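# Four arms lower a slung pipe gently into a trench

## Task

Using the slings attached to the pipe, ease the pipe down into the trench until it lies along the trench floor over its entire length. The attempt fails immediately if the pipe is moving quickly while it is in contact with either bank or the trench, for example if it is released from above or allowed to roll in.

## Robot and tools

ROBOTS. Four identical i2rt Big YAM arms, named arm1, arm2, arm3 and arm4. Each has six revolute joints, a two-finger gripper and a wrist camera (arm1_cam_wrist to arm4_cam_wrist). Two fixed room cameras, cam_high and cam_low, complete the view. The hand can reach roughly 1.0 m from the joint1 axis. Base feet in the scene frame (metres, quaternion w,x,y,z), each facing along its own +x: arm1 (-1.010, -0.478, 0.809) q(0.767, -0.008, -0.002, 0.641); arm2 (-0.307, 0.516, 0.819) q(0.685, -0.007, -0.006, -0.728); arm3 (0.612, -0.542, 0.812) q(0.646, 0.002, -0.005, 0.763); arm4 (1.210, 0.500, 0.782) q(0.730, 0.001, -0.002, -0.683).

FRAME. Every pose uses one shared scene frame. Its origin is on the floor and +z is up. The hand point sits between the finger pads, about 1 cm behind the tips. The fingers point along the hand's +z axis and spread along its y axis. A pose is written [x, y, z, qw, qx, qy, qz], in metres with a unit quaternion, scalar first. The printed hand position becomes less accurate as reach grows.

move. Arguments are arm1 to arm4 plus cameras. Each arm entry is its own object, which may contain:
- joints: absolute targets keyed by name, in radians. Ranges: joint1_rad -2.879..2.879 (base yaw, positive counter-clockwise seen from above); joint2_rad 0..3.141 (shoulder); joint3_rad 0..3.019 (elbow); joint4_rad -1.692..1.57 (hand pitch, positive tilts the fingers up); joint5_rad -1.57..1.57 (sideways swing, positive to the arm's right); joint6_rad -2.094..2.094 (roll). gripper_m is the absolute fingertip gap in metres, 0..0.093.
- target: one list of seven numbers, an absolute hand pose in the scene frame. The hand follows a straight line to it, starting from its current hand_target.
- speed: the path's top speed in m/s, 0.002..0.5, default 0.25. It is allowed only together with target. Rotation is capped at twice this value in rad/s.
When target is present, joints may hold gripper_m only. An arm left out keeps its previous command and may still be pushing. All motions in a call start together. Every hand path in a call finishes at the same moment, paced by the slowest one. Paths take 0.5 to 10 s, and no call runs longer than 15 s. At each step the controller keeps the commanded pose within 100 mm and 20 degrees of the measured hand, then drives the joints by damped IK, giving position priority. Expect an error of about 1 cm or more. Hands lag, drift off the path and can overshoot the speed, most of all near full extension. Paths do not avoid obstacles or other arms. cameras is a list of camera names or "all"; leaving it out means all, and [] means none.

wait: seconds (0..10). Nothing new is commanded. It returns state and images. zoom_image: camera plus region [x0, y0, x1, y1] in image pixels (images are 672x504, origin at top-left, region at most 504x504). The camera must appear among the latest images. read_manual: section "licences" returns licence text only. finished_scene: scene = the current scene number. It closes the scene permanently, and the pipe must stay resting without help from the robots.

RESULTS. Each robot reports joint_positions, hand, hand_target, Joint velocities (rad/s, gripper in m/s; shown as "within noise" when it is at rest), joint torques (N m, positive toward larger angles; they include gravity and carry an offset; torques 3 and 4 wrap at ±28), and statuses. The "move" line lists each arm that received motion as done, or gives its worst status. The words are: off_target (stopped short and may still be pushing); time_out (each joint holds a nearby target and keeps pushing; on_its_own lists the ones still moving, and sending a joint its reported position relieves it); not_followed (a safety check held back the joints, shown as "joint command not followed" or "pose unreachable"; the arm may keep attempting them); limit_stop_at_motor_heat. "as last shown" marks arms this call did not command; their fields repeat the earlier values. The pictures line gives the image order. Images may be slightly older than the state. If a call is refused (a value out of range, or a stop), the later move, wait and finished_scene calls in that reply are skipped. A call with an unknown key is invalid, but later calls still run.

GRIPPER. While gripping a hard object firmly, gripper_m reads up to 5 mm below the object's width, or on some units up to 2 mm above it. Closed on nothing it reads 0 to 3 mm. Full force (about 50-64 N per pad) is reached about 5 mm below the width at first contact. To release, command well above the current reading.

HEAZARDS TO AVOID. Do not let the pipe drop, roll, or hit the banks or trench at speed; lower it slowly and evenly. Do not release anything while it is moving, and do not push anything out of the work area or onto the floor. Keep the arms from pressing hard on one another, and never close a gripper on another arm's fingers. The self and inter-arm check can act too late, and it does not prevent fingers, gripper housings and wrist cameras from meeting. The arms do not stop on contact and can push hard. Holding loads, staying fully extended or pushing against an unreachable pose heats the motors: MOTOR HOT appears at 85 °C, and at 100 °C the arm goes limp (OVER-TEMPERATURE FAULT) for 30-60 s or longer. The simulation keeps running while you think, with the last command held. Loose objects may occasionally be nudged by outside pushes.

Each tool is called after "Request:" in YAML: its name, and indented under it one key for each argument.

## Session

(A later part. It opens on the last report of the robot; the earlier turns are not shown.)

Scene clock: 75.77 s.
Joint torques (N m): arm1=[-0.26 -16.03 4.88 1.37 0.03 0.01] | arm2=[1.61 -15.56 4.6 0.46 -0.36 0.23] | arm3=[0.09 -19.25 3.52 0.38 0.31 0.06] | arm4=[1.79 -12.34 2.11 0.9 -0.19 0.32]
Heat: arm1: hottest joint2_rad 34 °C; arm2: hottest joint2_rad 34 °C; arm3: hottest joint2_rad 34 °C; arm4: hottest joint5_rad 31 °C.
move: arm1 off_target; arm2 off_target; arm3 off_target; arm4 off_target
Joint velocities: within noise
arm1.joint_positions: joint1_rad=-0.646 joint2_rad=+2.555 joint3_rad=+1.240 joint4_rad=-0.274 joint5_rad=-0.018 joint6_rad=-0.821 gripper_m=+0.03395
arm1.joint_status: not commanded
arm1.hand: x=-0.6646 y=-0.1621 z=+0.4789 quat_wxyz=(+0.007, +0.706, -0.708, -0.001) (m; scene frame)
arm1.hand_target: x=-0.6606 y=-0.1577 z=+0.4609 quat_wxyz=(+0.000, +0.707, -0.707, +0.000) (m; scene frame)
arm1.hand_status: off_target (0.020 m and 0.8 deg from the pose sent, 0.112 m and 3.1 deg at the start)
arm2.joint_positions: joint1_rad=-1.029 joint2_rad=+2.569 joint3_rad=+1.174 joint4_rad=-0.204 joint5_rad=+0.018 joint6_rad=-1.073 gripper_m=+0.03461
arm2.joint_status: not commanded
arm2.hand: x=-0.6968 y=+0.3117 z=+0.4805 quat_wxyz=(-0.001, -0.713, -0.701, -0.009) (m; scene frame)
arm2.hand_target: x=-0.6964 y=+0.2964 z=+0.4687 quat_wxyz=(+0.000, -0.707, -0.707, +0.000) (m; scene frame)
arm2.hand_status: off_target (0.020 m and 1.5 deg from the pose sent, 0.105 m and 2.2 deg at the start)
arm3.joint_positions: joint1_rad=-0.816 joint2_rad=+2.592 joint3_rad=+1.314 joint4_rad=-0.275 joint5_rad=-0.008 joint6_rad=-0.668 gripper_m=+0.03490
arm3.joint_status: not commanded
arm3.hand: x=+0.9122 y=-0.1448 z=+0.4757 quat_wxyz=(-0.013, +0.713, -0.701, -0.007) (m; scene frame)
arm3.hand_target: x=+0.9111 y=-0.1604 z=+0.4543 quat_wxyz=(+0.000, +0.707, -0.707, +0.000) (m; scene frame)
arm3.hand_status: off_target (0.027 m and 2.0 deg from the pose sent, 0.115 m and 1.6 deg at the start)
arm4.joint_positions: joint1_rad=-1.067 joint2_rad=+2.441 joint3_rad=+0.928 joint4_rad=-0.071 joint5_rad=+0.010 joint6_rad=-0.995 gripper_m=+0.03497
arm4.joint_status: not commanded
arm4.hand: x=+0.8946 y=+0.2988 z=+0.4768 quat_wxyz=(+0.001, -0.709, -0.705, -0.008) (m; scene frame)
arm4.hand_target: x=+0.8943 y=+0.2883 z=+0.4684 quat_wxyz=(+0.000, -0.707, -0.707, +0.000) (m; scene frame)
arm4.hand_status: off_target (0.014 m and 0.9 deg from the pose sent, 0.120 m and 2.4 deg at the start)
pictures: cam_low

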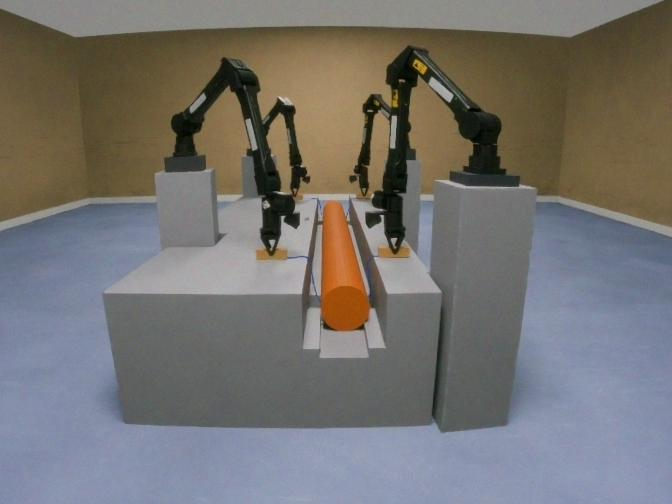

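Request:
move:
  arm1: {"target": [-0.664, -0.162, 0.479, 0, 0.7071, -0.7071, 0], "joints": {"gripper_m": 0.08}, "speed": 0.05}
  arm2: {"target": [-0.697, 0.311, 0.481, 0, 0.7071, 0.7071, 0], "joints": {"gripper_m": 0.08}, "speed": 0.05}
  arm3: {"target": [0.912, -0.146, 0.477, 0, 0.7071, -0.7071, 0], "joints": {"gripper_m": 0.08}, "speed": 0.05}
  arm4: {"target": [0.894, 0.299, 0.477, 0, 0.7071, 0.7071, 0], "joints": {"gripper_m": 0.08}, "speed": 0.05}
  cameras: ["cam_low"]

Request:
move:
  arm1: {"target": [-0.664, -0.162, 0.58, 0, 0.7071, -0.7071, 0], "speed": 0.1}
  arm2: {"target": [-0.697, 0.311, 0.58, 0, 0.7071, 0.7071, 0], "speed": 0.1}
  arm3: {"target": [0.912, -0.146, 0.58, 0, 0.7071, -0.7071, 0], "speed": 0.1}
  arm4: {"target": [0.894, 0.299, 0.58, 0, 0.7071, 0.7071, 0], "speed": 0.1}
  cameras: ["cam_low"]

Request:
zoom_image:
  camera: "cam_low"
  region: [240, 140, 460, 360]

Scene clock: 81.97 s.
Joint torques (N m): arm1=[-0.09 -20.07 1.83 0.76 0.05 -0.05] | arm2=[-1.26 -19.84 1.57 0.03 -0.19 0.04] | arm3=[1.32 -24.76 3.38 -0.32 -0.03 0.1] | arm4=[-0.15 -15.79 0.09 0.73 -0.07 0.04]
Heat: arm1: hottest joint2_rad 34 °C; arm2: hottest joint2_rad 34 °C; arm3: hottest joint2_rad 34 °C; arm4: hottest joint5_rad 30 °C.
move: arm1 done; arm2 off_target; arm3 off_target; arm4 done
Joint velocities: within noise
arm1.joint_positions: joint1_rad=-0.645 joint2_rad=+2.559 joint3_rad=+1.235 joint4_rad=-0.262 joint5_rad=-0.018 joint6_rad=-0.821 gripper_m=+0.07992
arm1.joint_status: all done
arm1.hand: x=-0.6663 y=-0.1630 z=+0.4767 quat_wxyz=(+0.005, +0.706, -0.708, -0.001) (m; scene frame)
arm1.hand_target: x=-0.6641 y=-0.1620 z=+0.4790 quat_wxyz=(+0.000, +0.707, -0.707, +0.000) (m; scene frame)
arm1.hand_status: done (0.003 m and 0.6 deg from the pose sent, 0.001 m and 0.8 deg at the start)
arm2.joint_positions: joint1_rad=-1.020 joint2_rad=+2.583 joint3_rad=+1.166 joint4_rad=-0.191 joint5_rad=+0.015 joint6_rad=-1.084 gripper_m=+0.07996
arm2.joint_status: all done
arm2.hand: x=-0.6867 y=+0.3118 z=+0.4739 quat_wxyz=(-0.004, -0.706, -0.708, -0.014) (m; scene frame)
arm2.hand_target: x=-0.6969 y=+0.3111 z=+0.4809 quat_wxyz=(+0.000, -0.707, -0.707, +0.000) (m; scene frame)
arm2.hand_status: off_target (0.012 m and 1.6 deg from the pose sent, 0.001 m and 1.5 deg at the start)
arm3.joint_positions: joint1_rad=-0.817 joint2_rad=+2.606 joint3_rad=+1.315 joint4_rad=-0.310 joint5_rad=+0.000 joint6_rad=-0.656 gripper_m=+0.07992
arm3.joint_status: all done
arm3.hand: x=+0.9044 y=-0.1577 z=+0.4688 quat_wxyz=(+0.011, +0.709, -0.706, +0.000) (m; scene frame)
arm3.hand_target: x=+0.9119 y=-0.1460 z=+0.4772 quat_wxyz=(+0.000, +0.707, -0.707, +0.000) (m; scene frame)
arm3.hand_status: off_target (0.016 m and 1.2 deg from the pose sent, 0.002 m and 2.0 deg at the start)
arm4.joint_positions: joint1_rad=-1.063 joint2_rad=+2.455 joint3_rad=+0.925 joint4_rad=-0.063 joint5_rad=+0.007 joint6_rad=-0.995 gripper_m=+0.07990
arm4.joint_status: all done
arm4.hand: x=+0.9014 y=+0.3007 z=+0.4716 quat_wxyz=(-0.001, -0.708, -0.706, -0.012) (m; scene frame)
arm4.hand_target: x=+0.8941 y=+0.2991 z=+0.4769 quat_wxyz=(+0.000, -0.707, -0.707, +0.000) (m; scene frame)
arm4.hand_status: done (0.009 m and 1.4 deg from the pose sent, 0.001 m and 0.9 deg at the start)
pictures: cam_low

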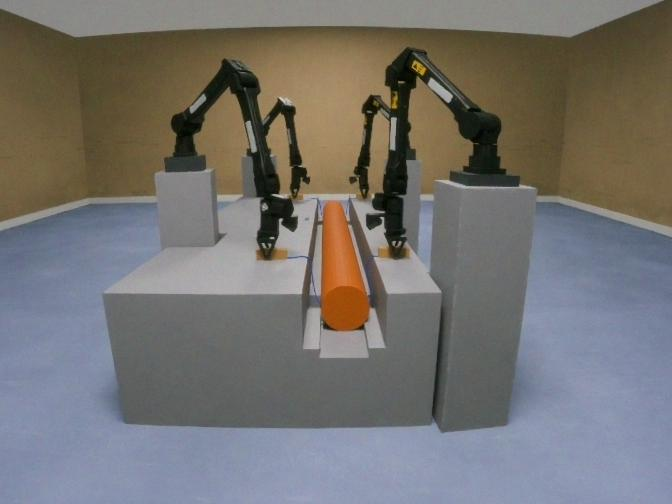

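Scene clock: 83.70 s.
Joint torques (N m): arm1=[-0.62 -19.25 3.17 0.12 -0.03 -0.06] | arm2=[-1.03 -18.37 3.04 -0.88 -0.21 0.09] | arm3=[1.55 -24 3.33 -0.29 -0.03 0.1] | arm4=[-0.15 -14.56 1.61 -0.2 -0.08 0.05]
Heat: arm1: hottest joint2_rad 34 °C; arm2: hottest joint2_rad 34 °C; arm3: hottest joint2_rad 34 °C; arm4: hottest joint5_rad 30 °C.
move: arm1 done; arm2 done; arm3 done; arm4 done
Joint velocities: within noise
arm1.joint_positions: joint1_rad=-0.645 joint2_rad=+2.305 joint3_rad=+1.121 joint4_rad=-0.382 joint5_rad=-0.018 joint6_rad=-0.821 gripper_m=+0.07992
arm1.joint_status: not commanded
arm1.hand: x=-0.6634 y=-0.1581 z=+0.5771 quat_wxyz=(-0.004, +0.706, -0.708, -0.001) (m; scene frame)
arm1.hand_target: x=-0.6641 y=-0.1620 z=+0.5800 quat_wxyz=(+0.000, +0.707, -0.707, +0.000) (m; scene frame)
arm1.hand_status: done (0.005 m and 0.5 deg from the pose sent, 0.103 m and 0.6 deg at the start)
arm2.joint_positions: joint1_rad=-1.020 joint2_rad=+2.312 joint3_rad=+1.044 joint4_rad=-0.303 joint5_rad=+0.015 joint6_rad=-1.084 gripper_m=+0.07996
arm2.joint_status: not commanded
arm2.hand: x=-0.6985 y=+0.3072 z=+0.5771 quat_wxyz=(+0.002, -0.706, -0.708, +0.004) (m; scene frame)
arm2.hand_target: x=-0.6970 y=+0.3110 z=+0.5799 quat_wxyz=(+0.000, -0.707, -0.707, +0.000) (m; scene frame)
arm2.hand_status: done (0.005 m and 0.5 deg from the pose sent, 0.107 m and 1.6 deg at the start)
arm3.joint_positions: joint1_rad=-0.817 joint2_rad=+2.355 joint3_rad=+1.212 joint4_rad=-0.442 joint5_rad=+0.000 joint6_rad=-0.655 gripper_m=+0.07992
arm3.joint_status: not commanded
arm3.hand: x=+0.9118 y=-0.1486 z=+0.5741 quat_wxyz=(+0.002, +0.708, -0.706, -0.002) (m; scene frame)
arm3.hand_target: x=+0.9119 y=-0.1460 z=+0.5799 quat_wxyz=(+0.000, +0.707, -0.707, +0.000) (m; scene frame)
arm3.hand_status: done (0.006 m and 0.3 deg from the pose sent, 0.112 m and 1.2 deg at the start)
arm4.joint_positions: joint1_rad=-1.063 joint2_rad=+2.145 joint3_rad=+0.813 joint4_rad=-0.232 joint5_rad=+0.007 joint6_rad=-0.995 gripper_m=+0.07990
arm4.joint_status: not commanded
arm4.hand: x=+0.8935 y=+0.2961 z=+0.5758 quat_wxyz=(+0.002, -0.708, -0.706, +0.002) (m; scene frame)
arm4.hand_target: x=+0.8941 y=+0.2990 z=+0.5799 quat_wxyz=(+0.000, -0.707, -0.707, +0.000) (m; scene frame)
arm4.hand_status: done (0.005 m and 0.3 deg from the pose sent, 0.109 m and 1.4 deg at the start)
pictures: cam_low

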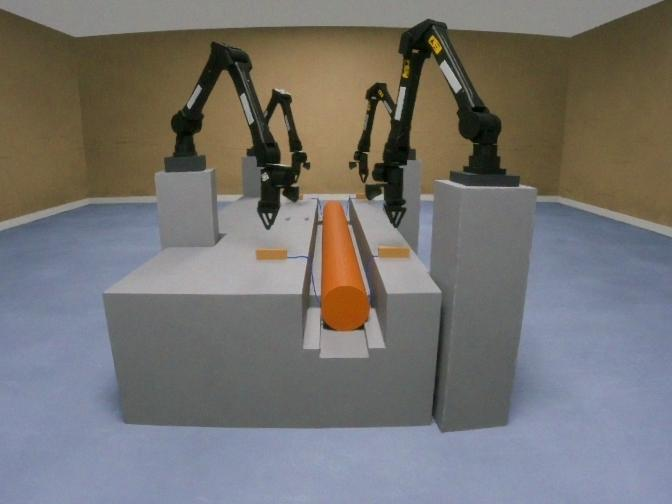

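Scaled by 2.291.

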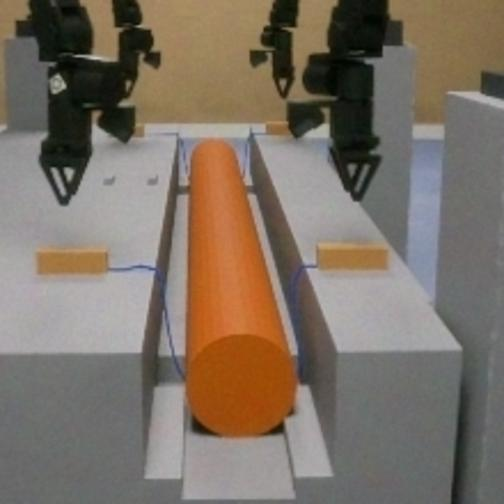

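Request:
finished_scene:
  scene: 3

The scene is finished: the task was done.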